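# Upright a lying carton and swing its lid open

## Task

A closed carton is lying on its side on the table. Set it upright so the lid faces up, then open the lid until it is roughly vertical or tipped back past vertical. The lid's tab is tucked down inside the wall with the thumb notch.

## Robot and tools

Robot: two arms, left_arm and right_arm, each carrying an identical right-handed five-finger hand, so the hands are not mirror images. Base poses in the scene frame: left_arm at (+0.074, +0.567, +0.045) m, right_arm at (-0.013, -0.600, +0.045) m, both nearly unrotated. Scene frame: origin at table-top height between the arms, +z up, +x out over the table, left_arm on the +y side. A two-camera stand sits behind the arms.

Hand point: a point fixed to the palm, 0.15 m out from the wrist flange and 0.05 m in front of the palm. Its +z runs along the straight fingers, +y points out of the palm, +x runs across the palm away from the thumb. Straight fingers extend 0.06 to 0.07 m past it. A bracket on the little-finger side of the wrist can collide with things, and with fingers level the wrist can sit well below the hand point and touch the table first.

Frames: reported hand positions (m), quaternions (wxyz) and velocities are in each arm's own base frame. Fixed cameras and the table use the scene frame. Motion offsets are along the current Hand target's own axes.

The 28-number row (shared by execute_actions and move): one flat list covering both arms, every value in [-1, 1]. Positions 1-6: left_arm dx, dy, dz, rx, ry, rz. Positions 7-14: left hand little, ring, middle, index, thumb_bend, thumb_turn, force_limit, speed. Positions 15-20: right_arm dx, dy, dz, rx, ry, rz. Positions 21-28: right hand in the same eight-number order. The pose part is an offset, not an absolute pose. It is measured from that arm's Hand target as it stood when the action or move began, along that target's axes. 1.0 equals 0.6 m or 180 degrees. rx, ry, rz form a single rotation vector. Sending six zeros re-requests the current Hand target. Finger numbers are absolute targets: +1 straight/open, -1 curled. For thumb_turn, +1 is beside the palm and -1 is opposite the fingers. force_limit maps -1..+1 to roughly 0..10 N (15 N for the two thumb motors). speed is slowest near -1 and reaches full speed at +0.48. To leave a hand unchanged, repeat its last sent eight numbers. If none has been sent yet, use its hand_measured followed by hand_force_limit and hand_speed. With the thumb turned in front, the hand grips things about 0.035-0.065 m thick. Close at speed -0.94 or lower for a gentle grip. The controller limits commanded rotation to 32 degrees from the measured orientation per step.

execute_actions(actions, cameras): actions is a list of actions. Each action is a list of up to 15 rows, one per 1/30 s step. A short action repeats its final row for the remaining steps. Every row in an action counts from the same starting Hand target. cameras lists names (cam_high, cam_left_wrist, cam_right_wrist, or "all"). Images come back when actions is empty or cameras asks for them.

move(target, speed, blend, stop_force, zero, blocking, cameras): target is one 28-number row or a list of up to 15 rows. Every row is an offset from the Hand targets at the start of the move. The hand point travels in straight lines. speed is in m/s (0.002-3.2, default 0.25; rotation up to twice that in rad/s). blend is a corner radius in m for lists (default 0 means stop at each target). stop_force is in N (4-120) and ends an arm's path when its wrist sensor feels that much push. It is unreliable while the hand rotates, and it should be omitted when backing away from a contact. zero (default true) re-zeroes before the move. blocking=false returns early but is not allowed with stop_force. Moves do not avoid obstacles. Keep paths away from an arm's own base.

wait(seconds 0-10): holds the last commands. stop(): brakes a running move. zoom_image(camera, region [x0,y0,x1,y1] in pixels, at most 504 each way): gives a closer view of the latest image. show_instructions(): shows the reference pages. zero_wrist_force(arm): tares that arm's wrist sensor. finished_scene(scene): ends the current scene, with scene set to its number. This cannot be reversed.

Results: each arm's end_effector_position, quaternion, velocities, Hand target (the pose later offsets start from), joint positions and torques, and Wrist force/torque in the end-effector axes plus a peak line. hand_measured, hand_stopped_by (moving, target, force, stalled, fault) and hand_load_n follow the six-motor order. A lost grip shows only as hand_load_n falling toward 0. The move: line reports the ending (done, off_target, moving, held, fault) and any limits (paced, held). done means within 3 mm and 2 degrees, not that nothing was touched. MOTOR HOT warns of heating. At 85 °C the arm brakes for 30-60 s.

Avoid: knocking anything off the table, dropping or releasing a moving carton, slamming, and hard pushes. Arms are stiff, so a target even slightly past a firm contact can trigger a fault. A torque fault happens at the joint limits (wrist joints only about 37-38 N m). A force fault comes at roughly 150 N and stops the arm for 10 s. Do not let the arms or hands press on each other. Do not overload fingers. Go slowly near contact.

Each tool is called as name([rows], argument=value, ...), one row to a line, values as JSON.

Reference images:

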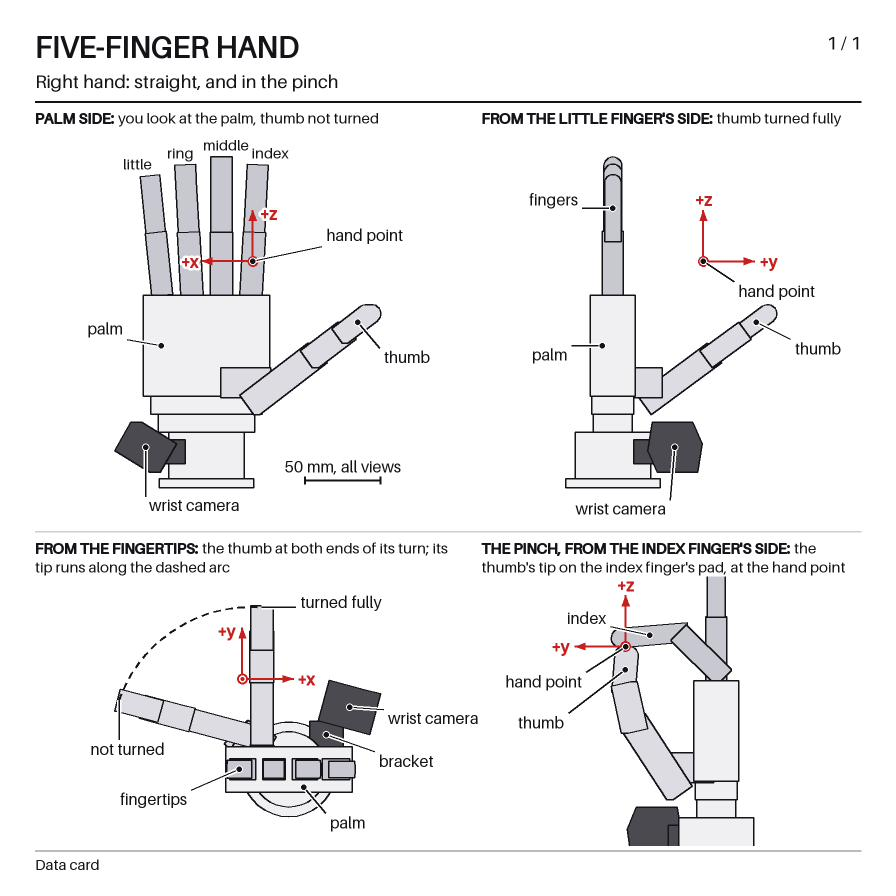

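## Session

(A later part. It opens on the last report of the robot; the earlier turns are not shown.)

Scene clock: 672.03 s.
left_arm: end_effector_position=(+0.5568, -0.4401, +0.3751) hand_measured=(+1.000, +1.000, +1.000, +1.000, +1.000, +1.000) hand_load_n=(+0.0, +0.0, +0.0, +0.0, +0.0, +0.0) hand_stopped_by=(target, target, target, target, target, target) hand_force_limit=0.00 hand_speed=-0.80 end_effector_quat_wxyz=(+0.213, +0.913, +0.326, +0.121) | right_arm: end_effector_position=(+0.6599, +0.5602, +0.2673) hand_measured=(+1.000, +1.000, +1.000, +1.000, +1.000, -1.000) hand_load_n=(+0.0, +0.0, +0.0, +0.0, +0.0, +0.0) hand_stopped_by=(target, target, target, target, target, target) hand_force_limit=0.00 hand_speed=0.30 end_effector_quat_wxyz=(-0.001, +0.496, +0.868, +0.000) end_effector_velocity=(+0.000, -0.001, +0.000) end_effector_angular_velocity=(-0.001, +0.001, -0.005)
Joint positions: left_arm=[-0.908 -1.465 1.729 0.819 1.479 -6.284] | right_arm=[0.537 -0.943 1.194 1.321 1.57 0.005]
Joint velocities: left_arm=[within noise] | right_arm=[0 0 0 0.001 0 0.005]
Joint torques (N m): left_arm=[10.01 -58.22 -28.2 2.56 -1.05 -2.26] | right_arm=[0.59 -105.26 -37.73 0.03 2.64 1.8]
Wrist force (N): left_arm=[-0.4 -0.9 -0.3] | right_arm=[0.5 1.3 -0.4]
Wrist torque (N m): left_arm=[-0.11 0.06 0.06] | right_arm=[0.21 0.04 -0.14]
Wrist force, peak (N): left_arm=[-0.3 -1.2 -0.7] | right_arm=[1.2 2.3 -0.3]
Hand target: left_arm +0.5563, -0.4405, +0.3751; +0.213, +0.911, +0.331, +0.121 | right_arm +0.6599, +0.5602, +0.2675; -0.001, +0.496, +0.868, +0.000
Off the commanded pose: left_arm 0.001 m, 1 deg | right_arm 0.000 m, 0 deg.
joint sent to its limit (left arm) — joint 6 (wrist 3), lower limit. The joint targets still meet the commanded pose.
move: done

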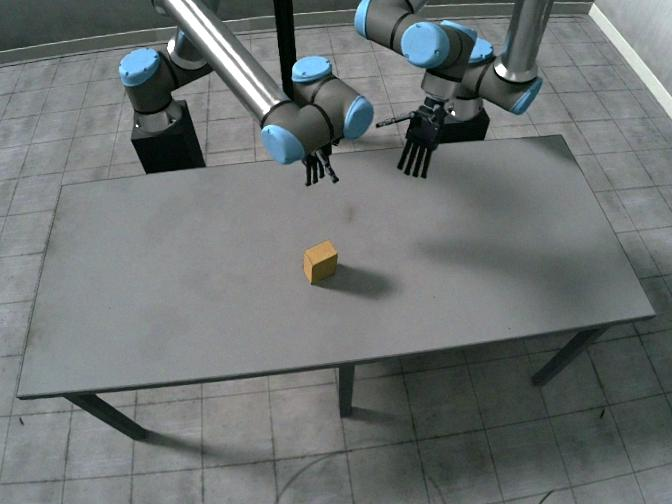

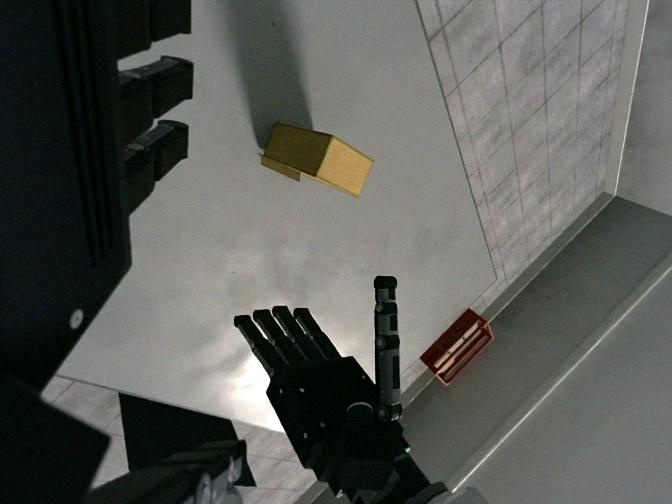

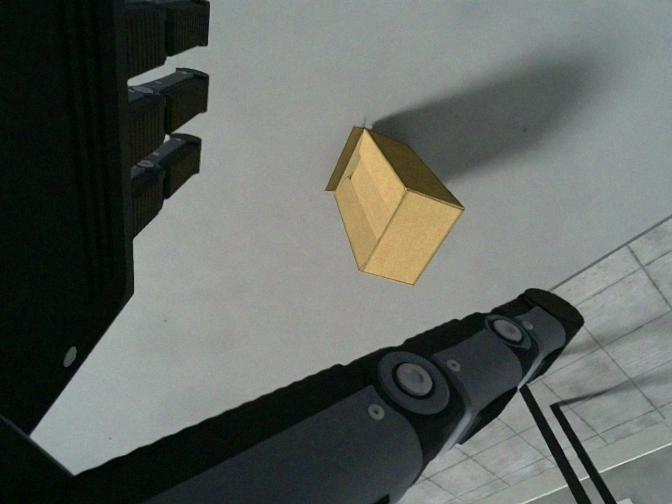

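move(target=[0,0,0,0,0,0,1,1,1,1,1,1,0,-0.8,-0.02,0.03,0,0,0,0.085,1,1,1,1,1,-1,0,0.3], speed=0.3, cameras=["cam_right_wrist"])

Scene clock: 687.80 s.
left_arm: end_effector_position=(+0.5568, -0.4401, +0.3751) hand_measured=(+1.000, +1.000, +1.000, +1.000, +1.000, +1.000) hand_load_n=(+0.0, +0.0, +0.0, +0.0, +0.0, +0.0) hand_stopped_by=(target, target, target, target, target, target) hand_force_limit=0.00 hand_speed=-0.80 end_effector_quat_wxyz=(+0.213, +0.913, +0.326, +0.121) | right_arm: end_effector_position=(+0.6815, +0.5590, +0.2674) hand_measured=(+1.000, +1.000, +1.000, +1.000, +1.000, -1.000) hand_load_n=(+0.0, +0.0, +0.0, +0.0, +0.0, +0.0) hand_stopped_by=(target, target, target, target, target, target) hand_force_limit=0.00 hand_speed=0.30 end_effector_quat_wxyz=(-0.001, +0.607, +0.795, +0.000)
Joint positions: left_arm=[-0.908 -1.465 1.729 0.819 1.479 -6.284] | right_arm=[0.541 -0.893 1.11 1.354 1.57 0.275]
Joint torques (N m): left_arm=[12.09 -56.45 -27.47 3.1 -0.73 -2.27] | right_arm=[6.9 -110.9 -32.54 0.13 2.6 1.27]
Wrist force (N): left_arm=[-0.3 -1.1 -0.9] | right_arm=[0.9 1.4 0.3]
Wrist torque (N m): left_arm=[-0.09 0.06 0.05] | right_arm=[0.16 -0.08 -0.11]
Wrist force, peak (N): left_arm=[-0.4 -1.1 -0.8] | right_arm=[1.0 1.9 -0.3]
Hand target: left_arm +0.5563, -0.4405, +0.3751; +0.213, +0.911, +0.331, +0.121 | right_arm +0.6815, +0.5590, +0.2674; -0.001, +0.607, +0.794, +0.000
Off the commanded pose: left_arm 0.001 m, 1 deg | right_arm 0.000 m, 0 deg.
joint sent to its limit (left arm) — joint 6 (wrist 3), lower limit. The joint targets still meet the commanded pose.
move: done
Images, in order (width x height): cam_right_wrist 672x504.

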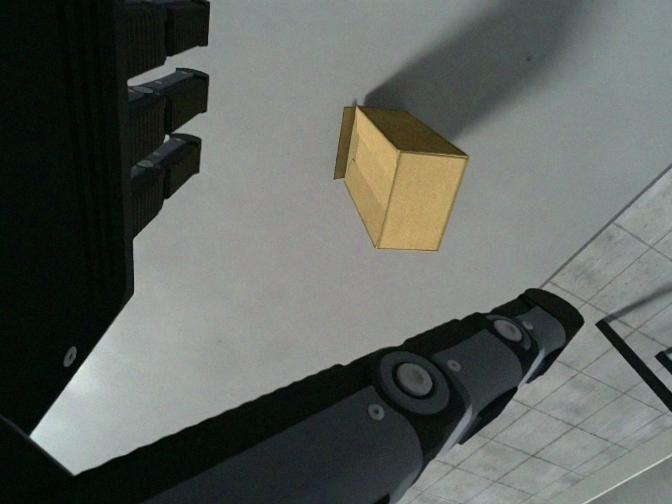

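move(target=[0,0,0,0,0,0,1,1,1,1,1,1,0,-0.8,-0.06,0.1017,0.14,0,0.194,0,1,1,1,1,1,-1,0,0.3], speed=0.25, cameras=["cam_right_wrist","cam_left_wrist"])

Scene clock: 724.43 s.
left_arm: end_effector_position=(+0.5568, -0.4401, +0.3751) hand_measured=(+1.000, +1.000, +1.000, +1.000, +1.000, +1.000) hand_load_n=(+0.0, +0.0, +0.0, +0.0, +0.0, +0.0) hand_stopped_by=(target, target, target, target, target, target) hand_force_limit=0.00 hand_speed=-0.80 end_effector_quat_wxyz=(+0.213, +0.913, +0.326, +0.121) | right_arm: end_effector_position=(+0.7497, +0.5403, +0.1832) hand_measured=(+1.000, +1.000, +1.000, +1.000, +1.000, -1.000) hand_load_n=(+0.0, +0.0, +0.0, +0.0, +0.0, +0.0) hand_stopped_by=(target, target, target, target, target, target) hand_force_limit=0.00 hand_speed=0.30 end_effector_quat_wxyz=(-0.239, +0.579, +0.758, +0.182)
Joint positions: left_arm=[-0.908 -1.465 1.729 0.819 1.479 -6.284] | right_arm=[0.294 -0.853 1.249 1.157 0.961 0.034]
Joint torques (N m): left_arm=[11.97 -57.38 -28.53 3.33 -1.46 -2.59] | right_arm=[-5.23 -110.3 -45.95 9.52 -3.48 -1.49]
Wrist force (N): left_arm=[-0.1 -0.4 -0.7] | right_arm=[1.0 0.8 -0.5]
Wrist torque (N m): left_arm=[0.00 0.02 0.09] | right_arm=[0.22 -0.14 -0.06]
Wrist force, peak (N): left_arm=[-0.5 -1.0 -0.7] | right_arm=[0.8 1.7 -0.4]
Hand target: left_arm +0.5563, -0.4405, +0.3751; +0.213, +0.911, +0.331, +0.121 | right_arm +0.7497, +0.5403, +0.1833; -0.239, +0.579, +0.758, +0.182
Off the commanded pose: left_arm 0.001 m, 1 deg | right_arm 0.000 m, 0 deg.
joint sent to its limit (left arm) — joint 6 (wrist 3), lower limit. The joint targets still meet the commanded pose.
move: done
Images, in order (width x height): cam_left_wrist 672x504, cam_right_wrist 672x504.

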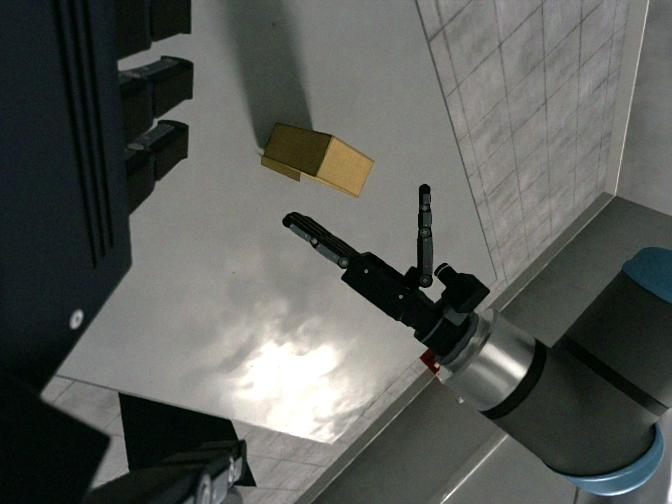

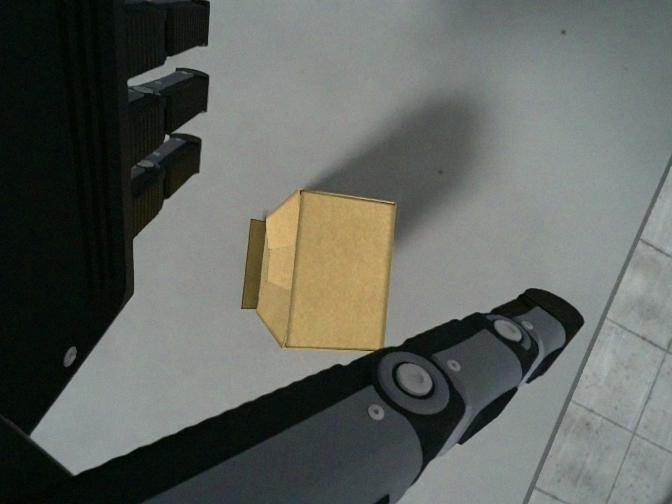

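move(target=[0,0,0,0,0,0,1,1,1,1,1,1,0,-0.8,-0.045,-0.005,0.088,0,0,0.02,1,1,1,1,1,-1,0,0.3], speed=0.1, stop_force=6, cameras=["cam_right_wrist","cam_left_wrist","cam_high"])

zoom_image(camera="cam_left_wrist", region=[200, 80, 450, 280])

Scene clock: 745.47 s.
left_arm: end_effector_position=(+0.5568, -0.4401, +0.3751) hand_measured=(+1.000, +1.000, +1.000, +1.000, +1.000, +1.000) hand_load_n=(+0.0, +0.0, +0.0, +0.0, +0.0, +0.0) hand_stopped_by=(target, target, target, target, target, target) hand_force_limit=0.00 hand_speed=-0.80 end_effector_quat_wxyz=(+0.213, +0.913, +0.326, +0.121) | right_arm: end_effector_position=(+0.7447, +0.5474, +0.1246) hand_measured=(+1.000, +1.000, +1.000, +1.000, +1.000, -1.000) hand_load_n=(+0.0, +0.0, +0.0, +0.0, +0.0, +0.0) hand_stopped_by=(target, target, target, target, target, target) hand_force_limit=0.00 hand_speed=0.30 end_effector_quat_wxyz=(-0.245, +0.603, +0.739, +0.175)
Joint positions: left_arm=[-0.908 -1.465 1.729 0.819 1.479 -6.284] | right_arm=[0.307 -0.811 1.279 1.074 0.961 0.114]
Joint torques (N m): left_arm=[12.24 -58.55 -29.02 3.65 -0.92 -2.34] | right_arm=[-9.25 -116.25 -43.73 9.31 2.19 1.37]
Wrist force (N): left_arm=[0.1 -0.7 -0.6] | right_arm=[1.2 0.7 -0.4]
Wrist torque (N m): left_arm=[-0.05 0.00 0.09] | right_arm=[0.15 -0.14 -0.25]
Wrist force, peak (N): left_arm=[-0.5 -1.0 -1.1] | right_arm=[1.7 1.3 -2.3]
Hand target: left_arm +0.5563, -0.4405, +0.3751; +0.213, +0.911, +0.331, +0.121 | right_arm +0.7447, +0.5474, +0.1246; -0.245, +0.603, +0.739, +0.175
Off the commanded pose: left_arm 0.001 m, 1 deg | right_arm 0.000 m, 0 deg.
joint sent to its limit (left arm) — joint 6 (wrist 3), lower limit. The joint targets still meet the commanded pose.
move: done

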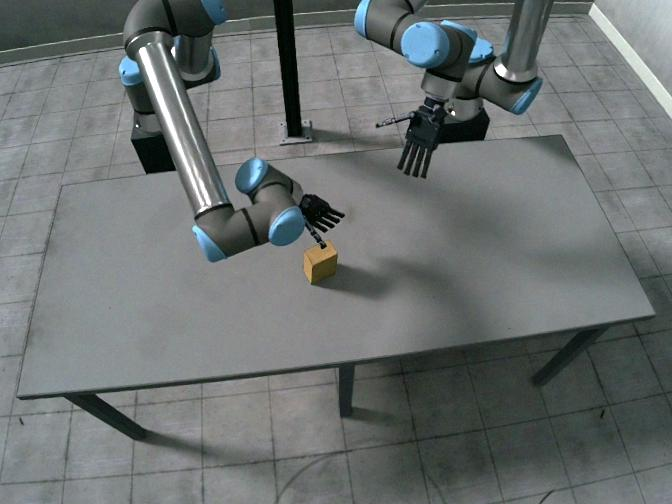

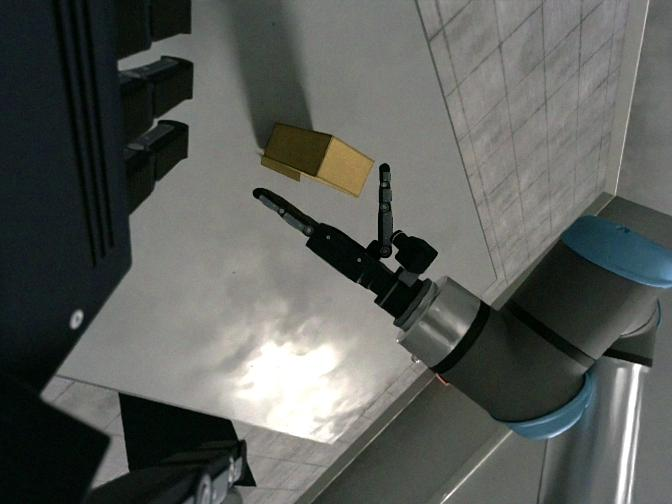

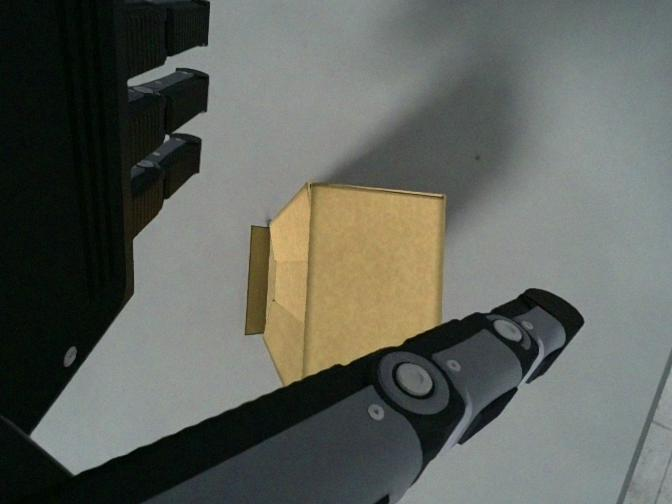

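Scaled by 2.016.

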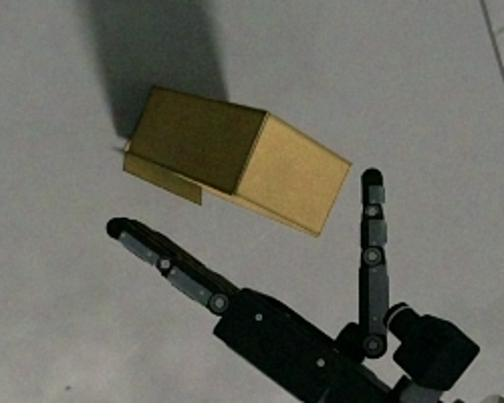

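move(target=[0,0,0,0,0,0,1,1,1,1,1,1,0,-0.8,-0.053,0.012,0.025,0,0,0,1,1,1,1,1,-1,0,0.3], speed=0.08, stop_force=5, cameras=["cam_right_wrist","cam_left_wrist"])

zoom_image(camera="cam_left_wrist", region=[200, 80, 450, 280])

Scene clock: 758.53 s.
left_arm: end_effector_position=(+0.5568, -0.4401, +0.3751) hand_measured=(+1.000, +1.000, +1.000, +1.000, +1.000, +1.000) hand_load_n=(+0.0, +0.0, +0.0, +0.0, +0.0, +0.0) hand_stopped_by=(target, target, target, target, target, target) hand_force_limit=0.00 hand_speed=-0.80 end_effector_quat_wxyz=(+0.213, +0.913, +0.326, +0.121) | right_arm: end_effector_position=(+0.7543, +0.5315, +0.0939) hand_measured=(+1.000, +1.000, +1.000, +1.000, +1.000, -1.000) hand_load_n=(+0.0, +0.0, +0.0, -0.5, +0.0, +0.0) hand_stopped_by=(target, target, target, target, target, target) hand_force_limit=0.00 hand_speed=0.30 end_effector_quat_wxyz=(-0.245, +0.603, +0.739, +0.175)
Joint positions: left_arm=[-0.908 -1.465 1.729 0.819 1.479 -6.284] | right_arm=[0.285 -0.784 1.293 1.048 0.961 0.087]
Joint torques (N m): left_arm=[11.41 -58.57 -28.8 3.11 -1.19 -2.49] | right_arm=[12.07 -115.4 -43.17 9.22 -4.15 1.12]
Wrist force (N): left_arm=[-0.2 -0.6 -0.9] | right_arm=[0.9 0.8 -0.4]
Wrist torque (N m): left_arm=[-0.01 0.04 0.09] | right_arm=[0.14 -0.11 -0.04]
Wrist force, peak (N): left_arm=[-0.4 -1.0 -1.0] | right_arm=[1.8 0.9 -1.5]
Hand target: left_arm +0.5563, -0.4405, +0.3751; +0.213, +0.911, +0.331, +0.121 | right_arm +0.7543, +0.5315, +0.0939; -0.245, +0.603, +0.739, +0.175
Off the commanded pose: left_arm 0.001 m, 1 deg | right_arm 0.000 m, 0 deg.
joint sent to its limit (left arm) — joint 6 (wrist 3), lower limit. The joint targets still meet the commanded pose.
move: done
Images, in order (width x height): cam_left_wrist 672x504, cam_right_wrist 672x504.

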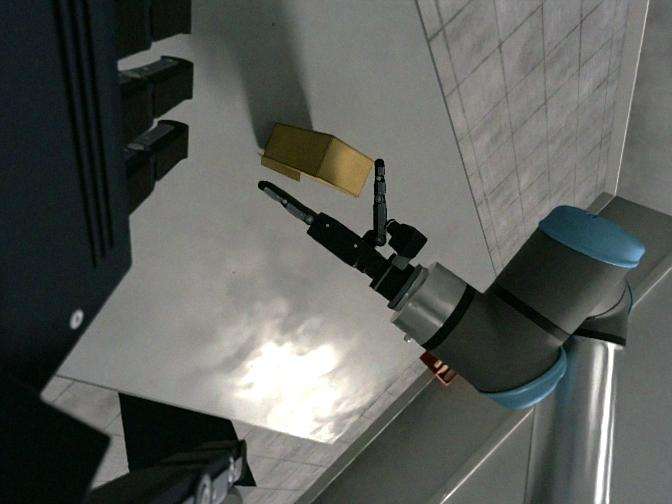

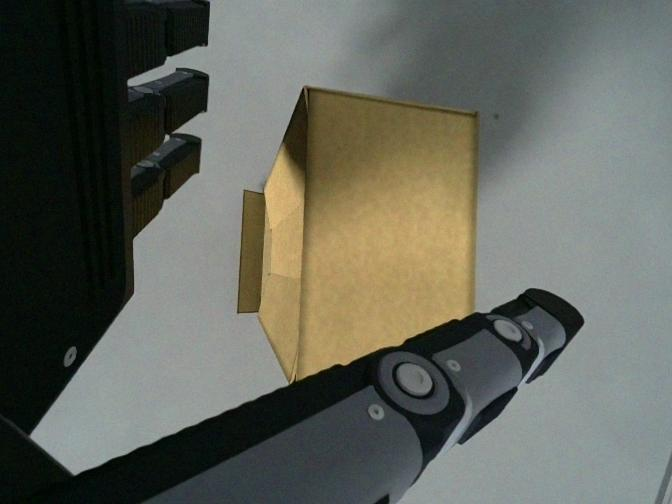

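Scaled by 2.016.

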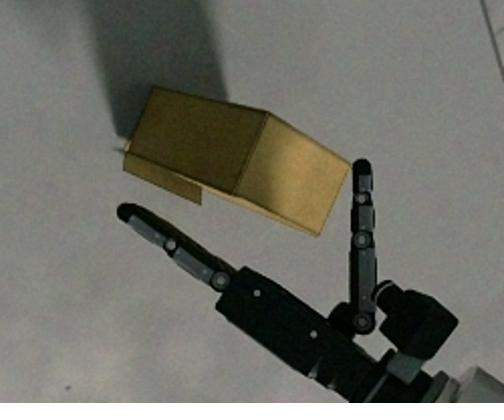

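move(target=[0,0,0,0,0,0,1,1,1,1,1,1,0,-0.8,0,0,0,0,0,0,0.9,0.1,0.1,0.1,0.2,-1,-0.1,-0.85], cameras=["cam_right_wrist","cam_left_wrist"])

wait(seconds=3)

zoom_image(camera="cam_left_wrist", region=[200, 80, 450, 280])

Scene clock: 773.80 s.
left_arm: end_effector_position=(+0.5568, -0.4401, +0.3751) hand_measured=(+1.000, +1.000, +1.000, +1.000, +1.000, +1.000) hand_load_n=(+0.0, +0.0, +0.0, +0.0, +0.0, +0.0) hand_stopped_by=(target, target, target, target, target, target) hand_force_limit=0.00 hand_speed=-0.80 end_effector_quat_wxyz=(+0.213, +0.913, +0.326, +0.121) | right_arm: end_effector_position=(+0.7543, +0.5315, +0.0939) hand_measured=(+0.900, +0.100, +0.100, +0.100, +0.200, -1.000) hand_load_n=(+0.0, +0.0, +0.0, +0.0, +0.0, +0.0) hand_stopped_by=(target, target, target, target, target, target) hand_force_limit=-0.10 hand_speed=-0.85 end_effector_quat_wxyz=(-0.245, +0.603, +0.739, +0.175)
Joint positions: left_arm=[-0.908 -1.465 1.729 0.819 1.479 -6.284] | right_arm=[0.285 -0.784 1.293 1.048 0.961 0.087]
Joint torques (N m): left_arm=[12.69 -57.98 -28.32 3.25 -1.21 -2.82] | right_arm=[10.93 -116 -37.5 6.5 0.79 1.11]
Wrist force (N): left_arm=[-0.2 -0.5 -0.8] | right_arm=[0.8 0.7 -0.2]
Wrist torque (N m): left_arm=[0.01 0.04 0.08] | right_arm=[0.13 -0.09 -0.04]
Wrist force, peak (N): left_arm=[0.1 -1.3 -0.9] | right_arm=[1.2 1.2 -0.2]
Hand target: left_arm +0.5563, -0.4405, +0.3751; +0.213, +0.911, +0.331, +0.121 | right_arm +0.7543, +0.5315, +0.0939; -0.245, +0.603, +0.739, +0.175
Off the commanded pose: left_arm 0.001 m, 1 deg | right_arm 0.000 m, 0 deg.
joint sent to its limit (left arm) — joint 6 (wrist 3), lower limit. The joint targets still meet the commanded pose.
move: done
Images, in order (width x height): cam_left_wrist 672x504, cam_right_wrist 672x504.

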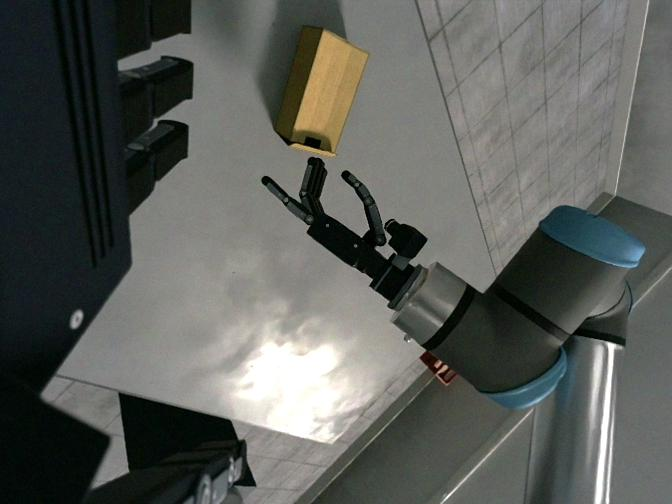

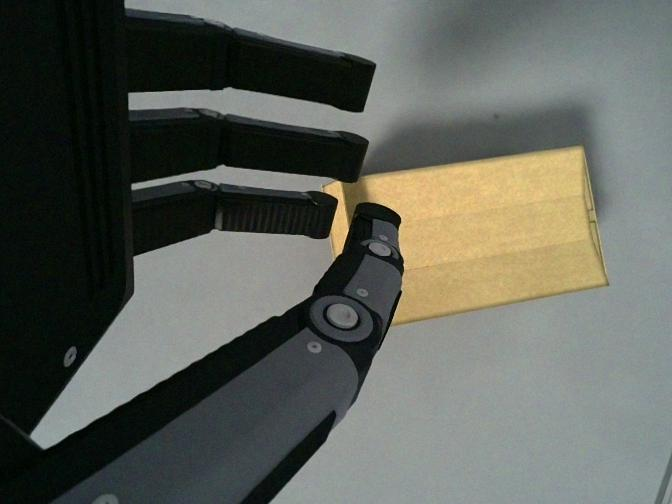

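Scene clock: 776.80 s.
left_arm: end_effector_position=(+0.5568, -0.4401, +0.3751) hand_measured=(+1.000, +1.000, +1.000, +1.000, +1.000, +1.000) hand_load_n=(+0.0, +0.0, +0.0, +0.0, +0.0, +0.0) hand_stopped_by=(target, target, target, target, target, target) hand_force_limit=0.00 hand_speed=-0.80 end_effector_quat_wxyz=(+0.213, +0.913, +0.326, +0.121) | right_arm: end_effector_position=(+0.7543, +0.5315, +0.0939) hand_measured=(+0.900, +0.100, +0.100, +0.100, +0.200, -1.000) hand_load_n=(+0.0, +0.0, +0.0, +0.0, +0.0, +0.0) hand_stopped_by=(target, target, target, target, target, target) hand_force_limit=-0.10 hand_speed=-0.85 end_effector_quat_wxyz=(-0.245, +0.603, +0.739, +0.175)
Joint positions: left_arm=[-0.908 -1.465 1.729 0.819 1.479 -6.284] | right_arm=[0.285 -0.784 1.293 1.048 0.961 0.087]
Joint torques (N m): left_arm=[11.37 -56.12 -27.76 3.23 -0.78 -2.65] | right_arm=[8.04 -115.2 -33.08 4.39 1.01 1.24]
Wrist force (N): left_arm=[-0.1 -0.7 -0.8] | right_arm=[0.8 0.9 -0.2]
Wrist torque (N m): left_arm=[-0.03 0.03 0.08] | right_arm=[0.16 -0.10 -0.04]
Wrist force, peak (N): left_arm=[0.1 -1.1 -1.1] | right_arm=[1.1 1.0 -0.7]
Hand target: left_arm +0.5563, -0.4405, +0.3751; +0.213, +0.911, +0.331, +0.121 | right_arm +0.7543, +0.5315, +0.0939; -0.245, +0.603, +0.739, +0.175
Off the commanded pose: left_arm 0.001 m, 1 deg | right_arm 0.000 m, 0 deg.
wait: 3.00 s; at rest by 0.17 s

Scaled by 2.016.
This view is cut from an older image: the scene may have changed since it was taken.

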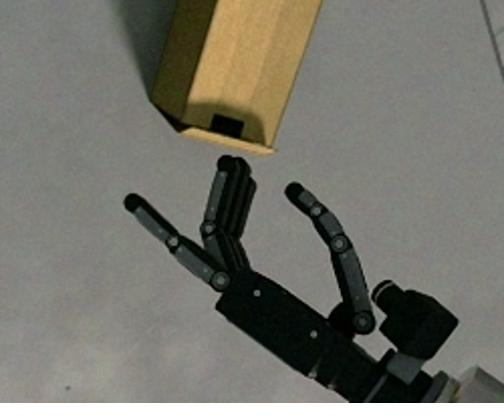

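move(target=[0,0,0,0,0,0,1,1,1,1,1,1,0,-0.8,0.05,0,-0.18,0,-0.194,0,0.9,0.1,0.1,0.1,0.2,-1,-0.1,-0.85], cameras=["cam_right_wrist","cam_left_wrist","cam_high"])

zoom_image(camera="cam_left_wrist", region=[240, 0, 420, 180])

zoom_image(camera="cam_right_wrist", region=[300, 100, 620, 340])

zoom_image(camera="cam_high", region=[260, 200, 400, 310])

Scene clock: 788.43 s.
left_arm: end_effector_position=(+0.5568, -0.4401, +0.3751) hand_measured=(+1.000, +1.000, +1.000, +1.000, +1.000, +1.000) hand_load_n=(+0.0, +0.0, +0.0, +0.0, +0.0, +0.0) hand_stopped_by=(target, target, target, target, target, target) hand_force_limit=0.00 hand_speed=-0.80 end_effector_quat_wxyz=(+0.213, +0.913, +0.326, +0.121) | right_arm: end_effector_position=(+0.7660, +0.4960, +0.1993) hand_measured=(+0.900, +0.100, +0.100, +0.100, +0.200, -1.000) hand_load_n=(+0.0, +0.0, +0.0, +0.0, +0.0, +0.0) hand_stopped_by=(target, target, target, target, target, target) hand_force_limit=-0.10 hand_speed=-0.85 end_effector_quat_wxyz=(-0.012, +0.627, +0.778, -0.014)
Joint positions: left_arm=[-0.908 -1.465 1.729 0.819 1.479 -6.284] | right_arm=[0.428 -0.794 1.066 1.335 1.563 0.214]
Joint torques (N m): left_arm=[10.41 -55.3 -28.07 3.68 -1.02 -2.19] | right_arm=[1.67 -124.23 -33.64 1.89 2.25 -0.47]
Wrist force (N): left_arm=[-0.1 -0.8 -0.9] | right_arm=[0.7 1.1 -0.6]
Wrist torque (N m): left_arm=[-0.04 0.03 0.07] | right_arm=[0.20 -0.01 -0.14]
Wrist force, peak (N): left_arm=[-0.4 -0.7 -1.3] | right_arm=[1.9 0.7 -1.2]
Hand target: left_arm +0.5563, -0.4405, +0.3751; +0.213, +0.911, +0.331, +0.121 | right_arm +0.7660, +0.4960, +0.1995; -0.012, +0.627, +0.778, -0.014
Off the commanded pose: left_arm 0.001 m, 1 deg | right_arm 0.000 m, 0 deg.
joint sent to its limit (left arm) — joint 6 (wrist 3), lower limit. The joint targets still meet the commanded pose.
move: done

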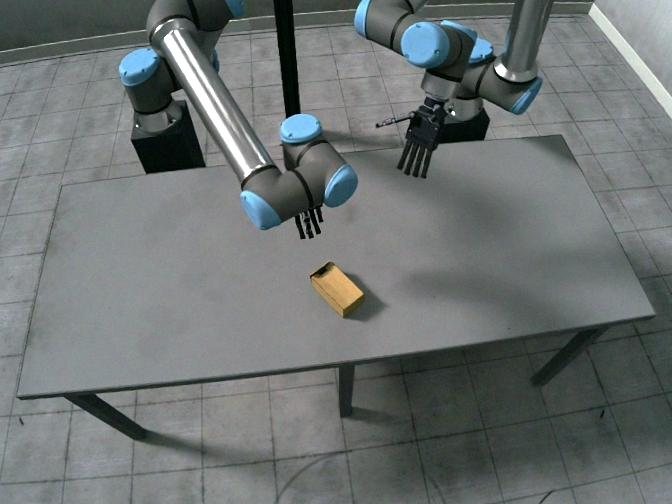

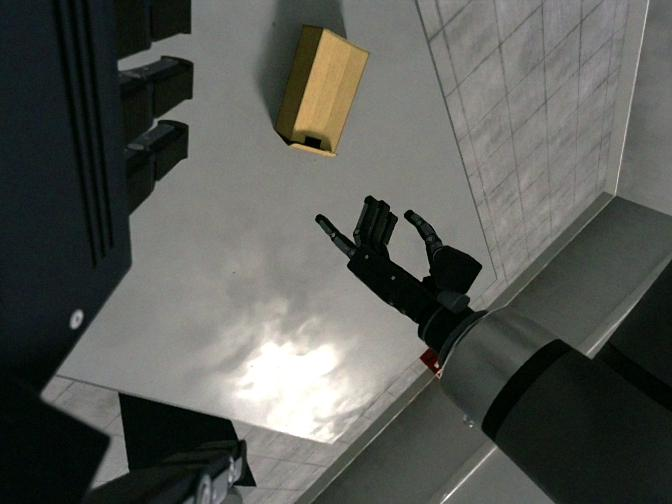

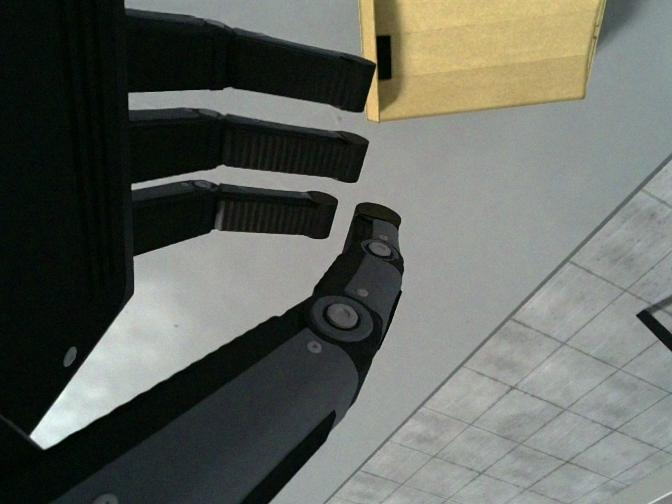

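Scaled by 2.800.

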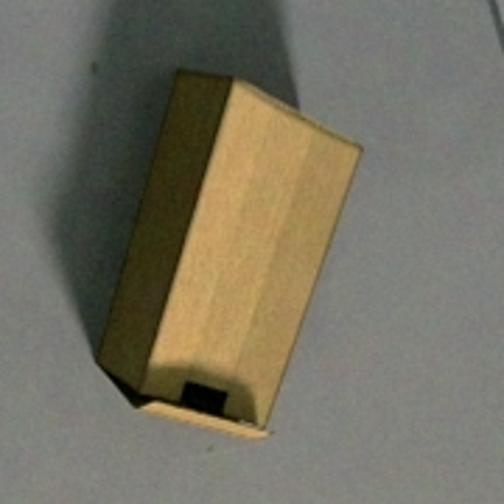

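Scaled by 1.575.

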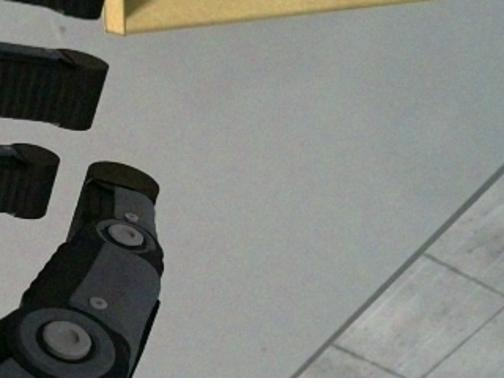

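Scaled by 3.600.

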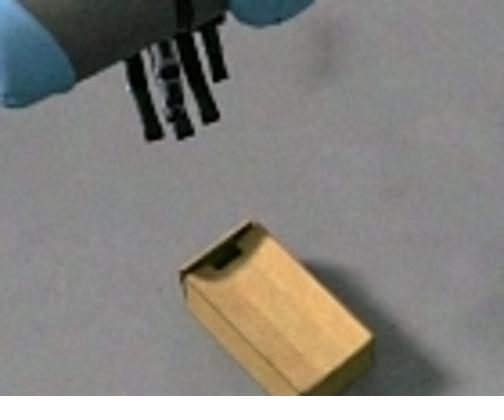

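move(target=[0,0,0,0,0,0,1,1,1,1,1,1,0,-0.8,0.13,0.08,0.08,0,0,0,-1,-1,-1,1,1,1,-0.1,0.3], speed=0.2, cameras=["cam_right_wrist","cam_left_wrist"])

zoom_image(camera="cam_left_wrist", region=[240, 0, 420, 180])

Scene clock: 848.50 s.
left_arm: end_effector_position=(+0.5568, -0.4401, +0.3751) hand_measured=(+1.000, +1.000, +1.000, +1.000, +1.000, +1.000) hand_load_n=(+0.0, +0.0, +0.0, +0.0, +0.0, +0.0) hand_stopped_by=(target, target, target, target, target, target) hand_force_limit=0.00 hand_speed=-0.80 end_effector_quat_wxyz=(+0.213, +0.913, +0.326, +0.121) | right_arm: end_effector_position=(+0.7946, +0.5820, +0.1498) hand_measured=(-1.000, -1.000, -1.000, +1.000, +1.000, +1.000) hand_load_n=(+0.0, +0.0, +0.0, +0.0, +0.0, +0.0) hand_stopped_by=(target, target, target, target, target, target) hand_force_limit=-0.10 hand_speed=0.30 end_effector_quat_wxyz=(-0.012, +0.627, +0.778, -0.014)
Joint positions: left_arm=[-0.908 -1.465 1.729 0.819 1.479 -6.284] | right_arm=[0.499 -0.621 0.837 1.39 1.56 0.285]
Joint torques (N m): left_arm=[10.17 -53.78 -27.97 3.2 -1.05 -2.48] | right_arm=[1.21 -101.35 -47.84 -0.15 2.77 1.02]
Wrist force (N): left_arm=[-0.1 -0.5 -1.3] | right_arm=[0.6 0.8 -0.3]
Wrist torque (N m): left_arm=[0.03 0.05 0.09] | right_arm=[0.14 0.00 -0.15]
Wrist force, peak (N): left_arm=[-0.1 -0.9 -1.6] | right_arm=[2.4 1.7 0.6]
Hand target: left_arm +0.5563, -0.4405, +0.3751; +0.213, +0.911, +0.331, +0.121 | right_arm +0.7946, +0.5820, +0.1498; -0.012, +0.627, +0.778, -0.014
Off the commanded pose: left_arm 0.001 m, 1 deg | right_arm 0.000 m, 0 deg.
joint sent to its limit (left arm) — joint 6 (wrist 3), lower limit. The joint targets still meet the commanded pose.
move: done
Images, in order (width x height): cam_left_wrist 672x504, cam_right_wrist 672x504.

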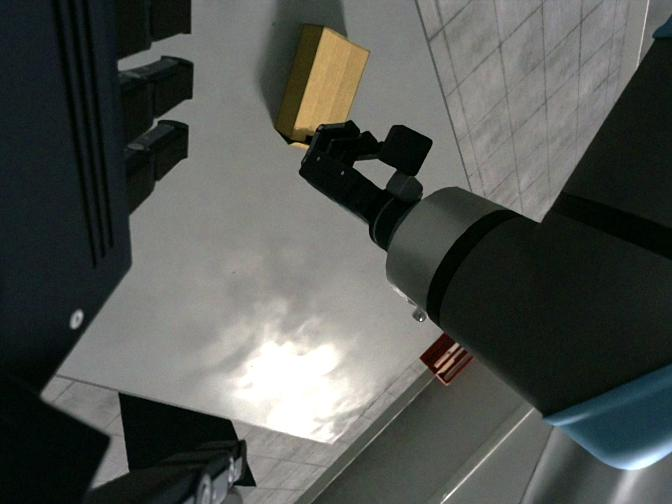

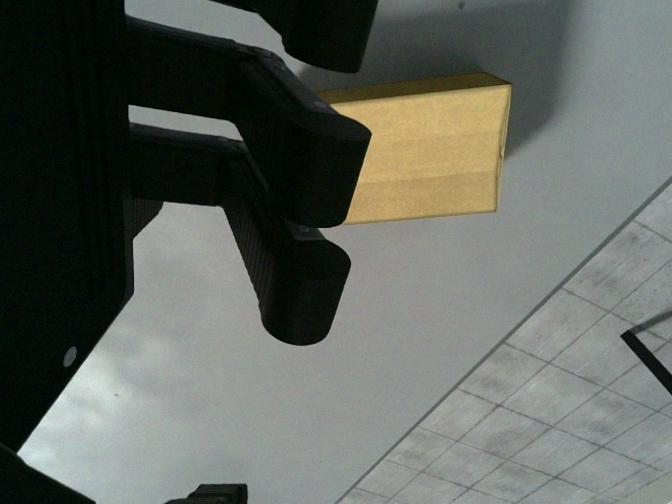

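Scaled by 2.800.

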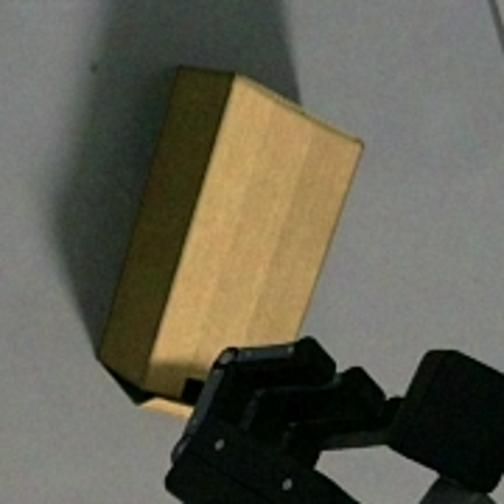

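move([
  [0,0,0,0,0,0,1,1,1,1,1,1,0,-0.8,0.04,0.037,0.05,0,0,0,-1,-1,-1,1,1,1,-0.1,0.3],
  [0,0,0,0,0,0,1,1,1,1,1,1,0,-0.8,0.04,0.037,0.165,0,0,0,-1,-1,-1,1,1,1,-0.1,0.3],
], speed=0.08, stop_force=4, cameras=["cam_right_wrist","cam_left_wrist"])

zoom_image(camera="cam_left_wrist", region=[240, 0, 420, 180])

Scene clock: 861.10 s.
left_arm: end_effector_position=(+0.5568, -0.4401, +0.3751) hand_measured=(+1.000, +1.000, +1.000, +1.000, +1.000, +1.000) hand_load_n=(+0.0, +0.0, +0.0, +0.0, +0.0, +0.0) hand_stopped_by=(target, target, target, target, target, target) hand_force_limit=0.00 hand_speed=-0.80 end_effector_quat_wxyz=(+0.213, +0.913, +0.326, +0.121) | right_arm: end_effector_position=(+0.8076, +0.6094, +0.0500) hand_measured=(-1.000, -1.000, -1.000, +1.000, +1.000, +1.000) hand_load_n=(+0.0, +0.0, +0.0, +0.0, +0.0, +0.0) hand_stopped_by=(target, target, target, target, target, target) hand_force_limit=-0.10 hand_speed=0.30 end_effector_quat_wxyz=(-0.012, +0.627, +0.778, -0.014)
Joint positions: left_arm=[-0.908 -1.465 1.729 0.819 1.479 -6.284] | right_arm=[0.518 -0.505 0.792 1.319 1.56 0.304]
Joint torques (N m): left_arm=[12.1 -54.21 -28.21 3.33 -0.82 -2.49] | right_arm=[9.24 -136.15 -46.28 9.25 -0.26 0.64]
Wrist force (N): left_arm=[0.0 -0.7 -0.8] | right_arm=[0.9 1.2 -0.4]
Wrist torque (N m): left_arm=[-0.04 0.02 0.09] | right_arm=[0.25 0.02 -0.11]
Wrist force, peak (N): left_arm=[-0.7 -0.8 -1.2] | right_arm=[1.4 1.8 -0.2]
Hand target: left_arm +0.5563, -0.4405, +0.3751; +0.213, +0.911, +0.331, +0.121 | right_arm +0.8076, +0.6094, +0.0500; -0.012, +0.627, +0.778, -0.014
Off the commanded pose: left_arm 0.001 m, 1 deg | right_arm 0.000 m, 0 deg.
joint sent to its limit (left arm) — joint 6 (wrist 3), lower limit. The joint targets still meet the commanded pose.
move: done
Images, in order (width x height): cam_left_wrist 672x504, cam_right_wrist 672x504.

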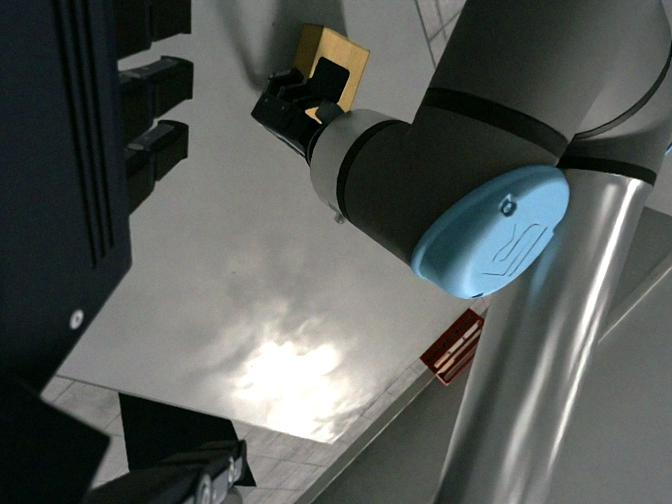

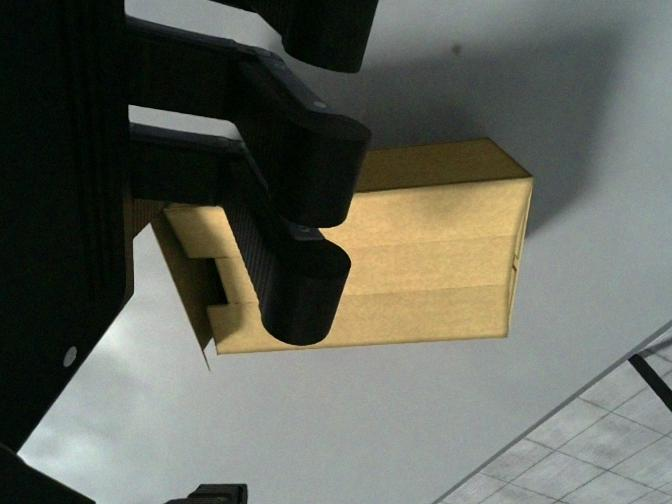

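Scaled by 2.800.

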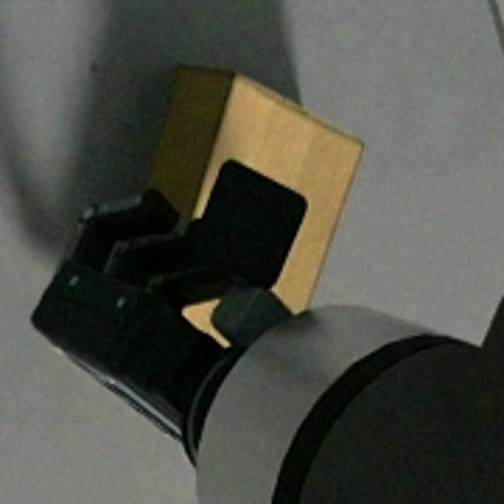

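move([
  [0,0,0,0,0,0,1,1,1,1,1,1,0,-0.8,0,0,-0.08,0,0,0,-1,-1,-1,1,1,1,-0.1,0.3],
  [0,0,0,0,0,0,1,1,1,1,1,1,0,-0.8,-0.07,0.013,-0.08,0,0,0,-1,-1,-1,1,1,1,-0.1,0.3],
], speed=0.1, cameras=["cam_right_wrist","cam_left_wrist"])

zoom_image(camera="cam_left_wrist", region=[240, 0, 420, 180])

Scene clock: 891.17 s.
left_arm: end_effector_position=(+0.5568, -0.4401, +0.3751) hand_measured=(+1.000, +1.000, +1.000, +1.000, +1.000, +1.000) hand_load_n=(+0.5, +0.0, +0.0, +0.0, +0.0, +0.0) hand_stopped_by=(target, target, target, target, target, target) hand_force_limit=0.00 hand_speed=-0.80 end_effector_quat_wxyz=(+0.213, +0.913, +0.326, +0.121) | right_arm: end_effector_position=(+0.8259, +0.5704, +0.0978) hand_measured=(-1.000, -1.000, -1.000, +1.000, +1.000, +1.000) hand_load_n=(+0.0, +0.0, +0.0, +0.0, +0.0, +0.0) hand_stopped_by=(target, target, target, target, target, target) hand_force_limit=-0.10 hand_speed=0.30 end_effector_quat_wxyz=(-0.011, +0.627, +0.778, -0.014)
Joint positions: left_arm=[-0.908 -1.465 1.729 0.819 1.479 -6.284] | right_arm=[0.473 -0.556 0.806 1.356 1.561 0.259]
Joint torques (N m): left_arm=[10.94 -54.19 -27.94 3.19 -0.96 -2.41] | right_arm=[10.46 -99.04 -46.85 8.85 0.86 1.54]
Wrist force (N): left_arm=[0.1 -0.5 -1.1] | right_arm=[0.7 1.3 -0.6]
Wrist torque (N m): left_arm=[0.01 0.01 0.10] | right_arm=[0.25 0.00 0.07]
Wrist force, peak (N): left_arm=[-0.3 -0.8 -1.5] | right_arm=[2.1 1.0 0.0]
Hand target: left_arm +0.5563, -0.4405, +0.3751; +0.213, +0.911, +0.331, +0.121 | right_arm +0.8259, +0.5704, +0.0977; -0.012, +0.627, +0.778, -0.014
Off the commanded pose: left_arm 0.001 m, 1 deg | right_arm 0.000 m, 0 deg.
joint sent to its limit (left arm) — joint 6 (wrist 3), lower limit. The joint targets still meet the commanded pose.
move: done
Images, in order (width x height): cam_left_wrist 672x504, cam_right_wrist 672x504.

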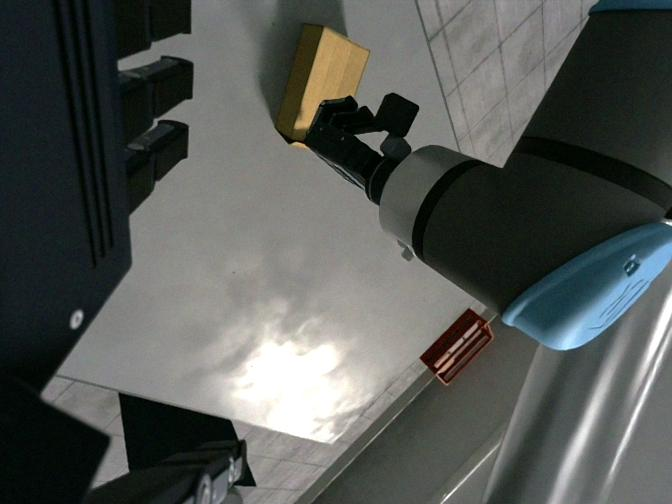

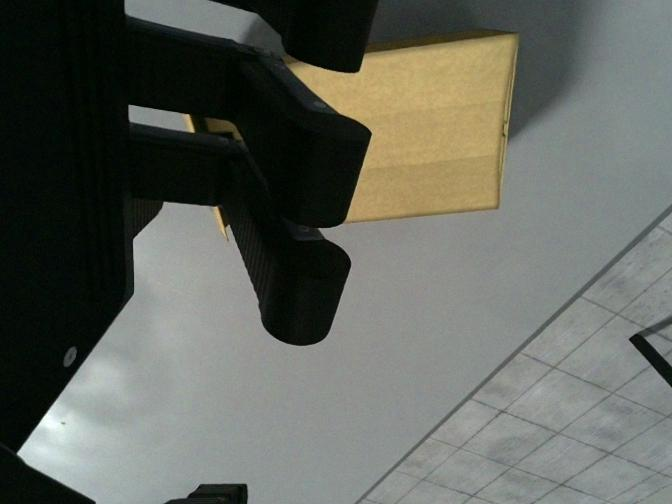

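Scaled by 2.800.

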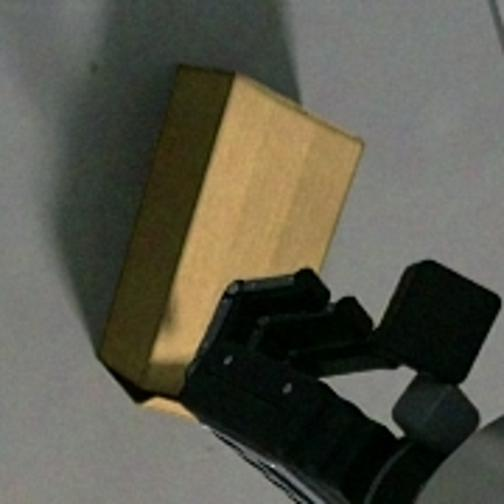

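move(target=[0,0,0,0,0,0,1,1,1,1,1,1,0,-0.8,0,0.006,0.083,0,0,0,-1,-1,-1,1,1,1,-0.1,0.3], speed=0.05, stop_force=4, cameras=["cam_right_wrist"])

zoom_image(camera="cam_right_wrist", region=[120, 110, 320, 310])

Scene clock: 904.83 s.
left_arm: end_effector_position=(+0.5568, -0.4401, +0.3751) hand_measured=(+1.000, +1.000, +1.000, +1.000, +1.000, +1.000) hand_load_n=(+0.0, +0.0, +0.0, +0.0, +0.0, +0.0) hand_stopped_by=(target, target, target, target, target, target) hand_force_limit=0.00 hand_speed=-0.80 end_effector_quat_wxyz=(+0.213, +0.913, +0.326, +0.121) | right_arm: end_effector_position=(+0.8268, +0.5706, +0.0712) hand_measured=(-1.000, -1.000, -1.000, +1.000, +1.000, +1.000) hand_load_n=(+0.0, +0.0, +0.0, +0.0, +0.0, +0.0) hand_stopped_by=(target, target, target, target, target, target) hand_force_limit=-0.10 hand_speed=0.30 end_effector_quat_wxyz=(-0.012, +0.627, +0.778, -0.014)
Joint positions: left_arm=[-0.908 -1.465 1.729 0.819 1.479 -6.284] | right_arm=[0.473 -0.539 0.82 1.325 1.561 0.259]
Joint torques (N m): left_arm=[8.88 -53.19 -29.13 3.41 -0.81 -2.44] | right_arm=[3.86 -118.61 -46.58 8.51 -1.42 0.44]
Wrist force (N): left_arm=[-0.1 -0.8 -0.5] | right_arm=[0.2 1.1 -3.4]
Wrist torque (N m): left_arm=[-0.07 0.03 0.07] | right_arm=[0.42 -0.04 0.05]
Wrist force, peak (N): left_arm=[-0.2 -1.1 -1.1] | right_arm=[0.4 -1.4 -22.7]
Hand target: left_arm +0.5563, -0.4405, +0.3751; +0.213, +0.911, +0.331, +0.121 | right_arm +0.8268, +0.5706, +0.0712; -0.012, +0.627, +0.778, -0.014 (not the last commanded pose)
Off the commanded pose: left_arm 0.001 m, 1 deg | right_arm 0.023 m, 0 deg.
joint sent to its limit (left arm) — joint 6 (wrist 3), lower limit. The joint targets still meet the commanded pose.
move: contact (right_arm)
Images, in order (width x height): cam_right_wrist 672x504.

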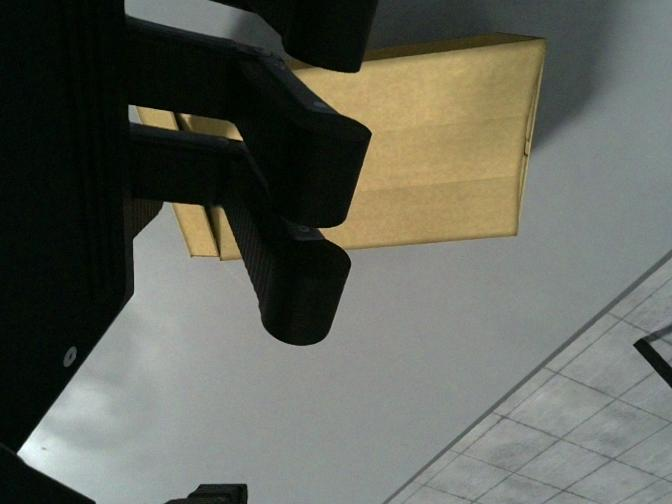

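Scaled by 2.520.

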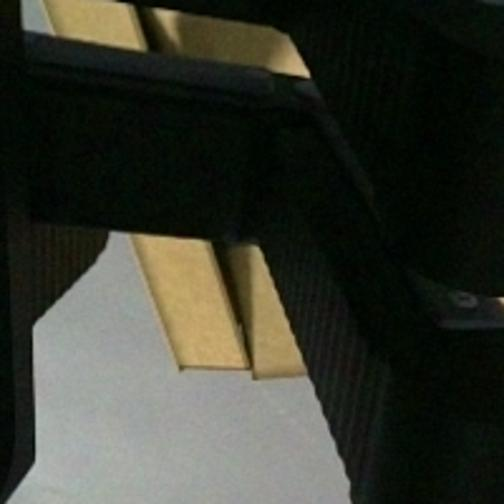

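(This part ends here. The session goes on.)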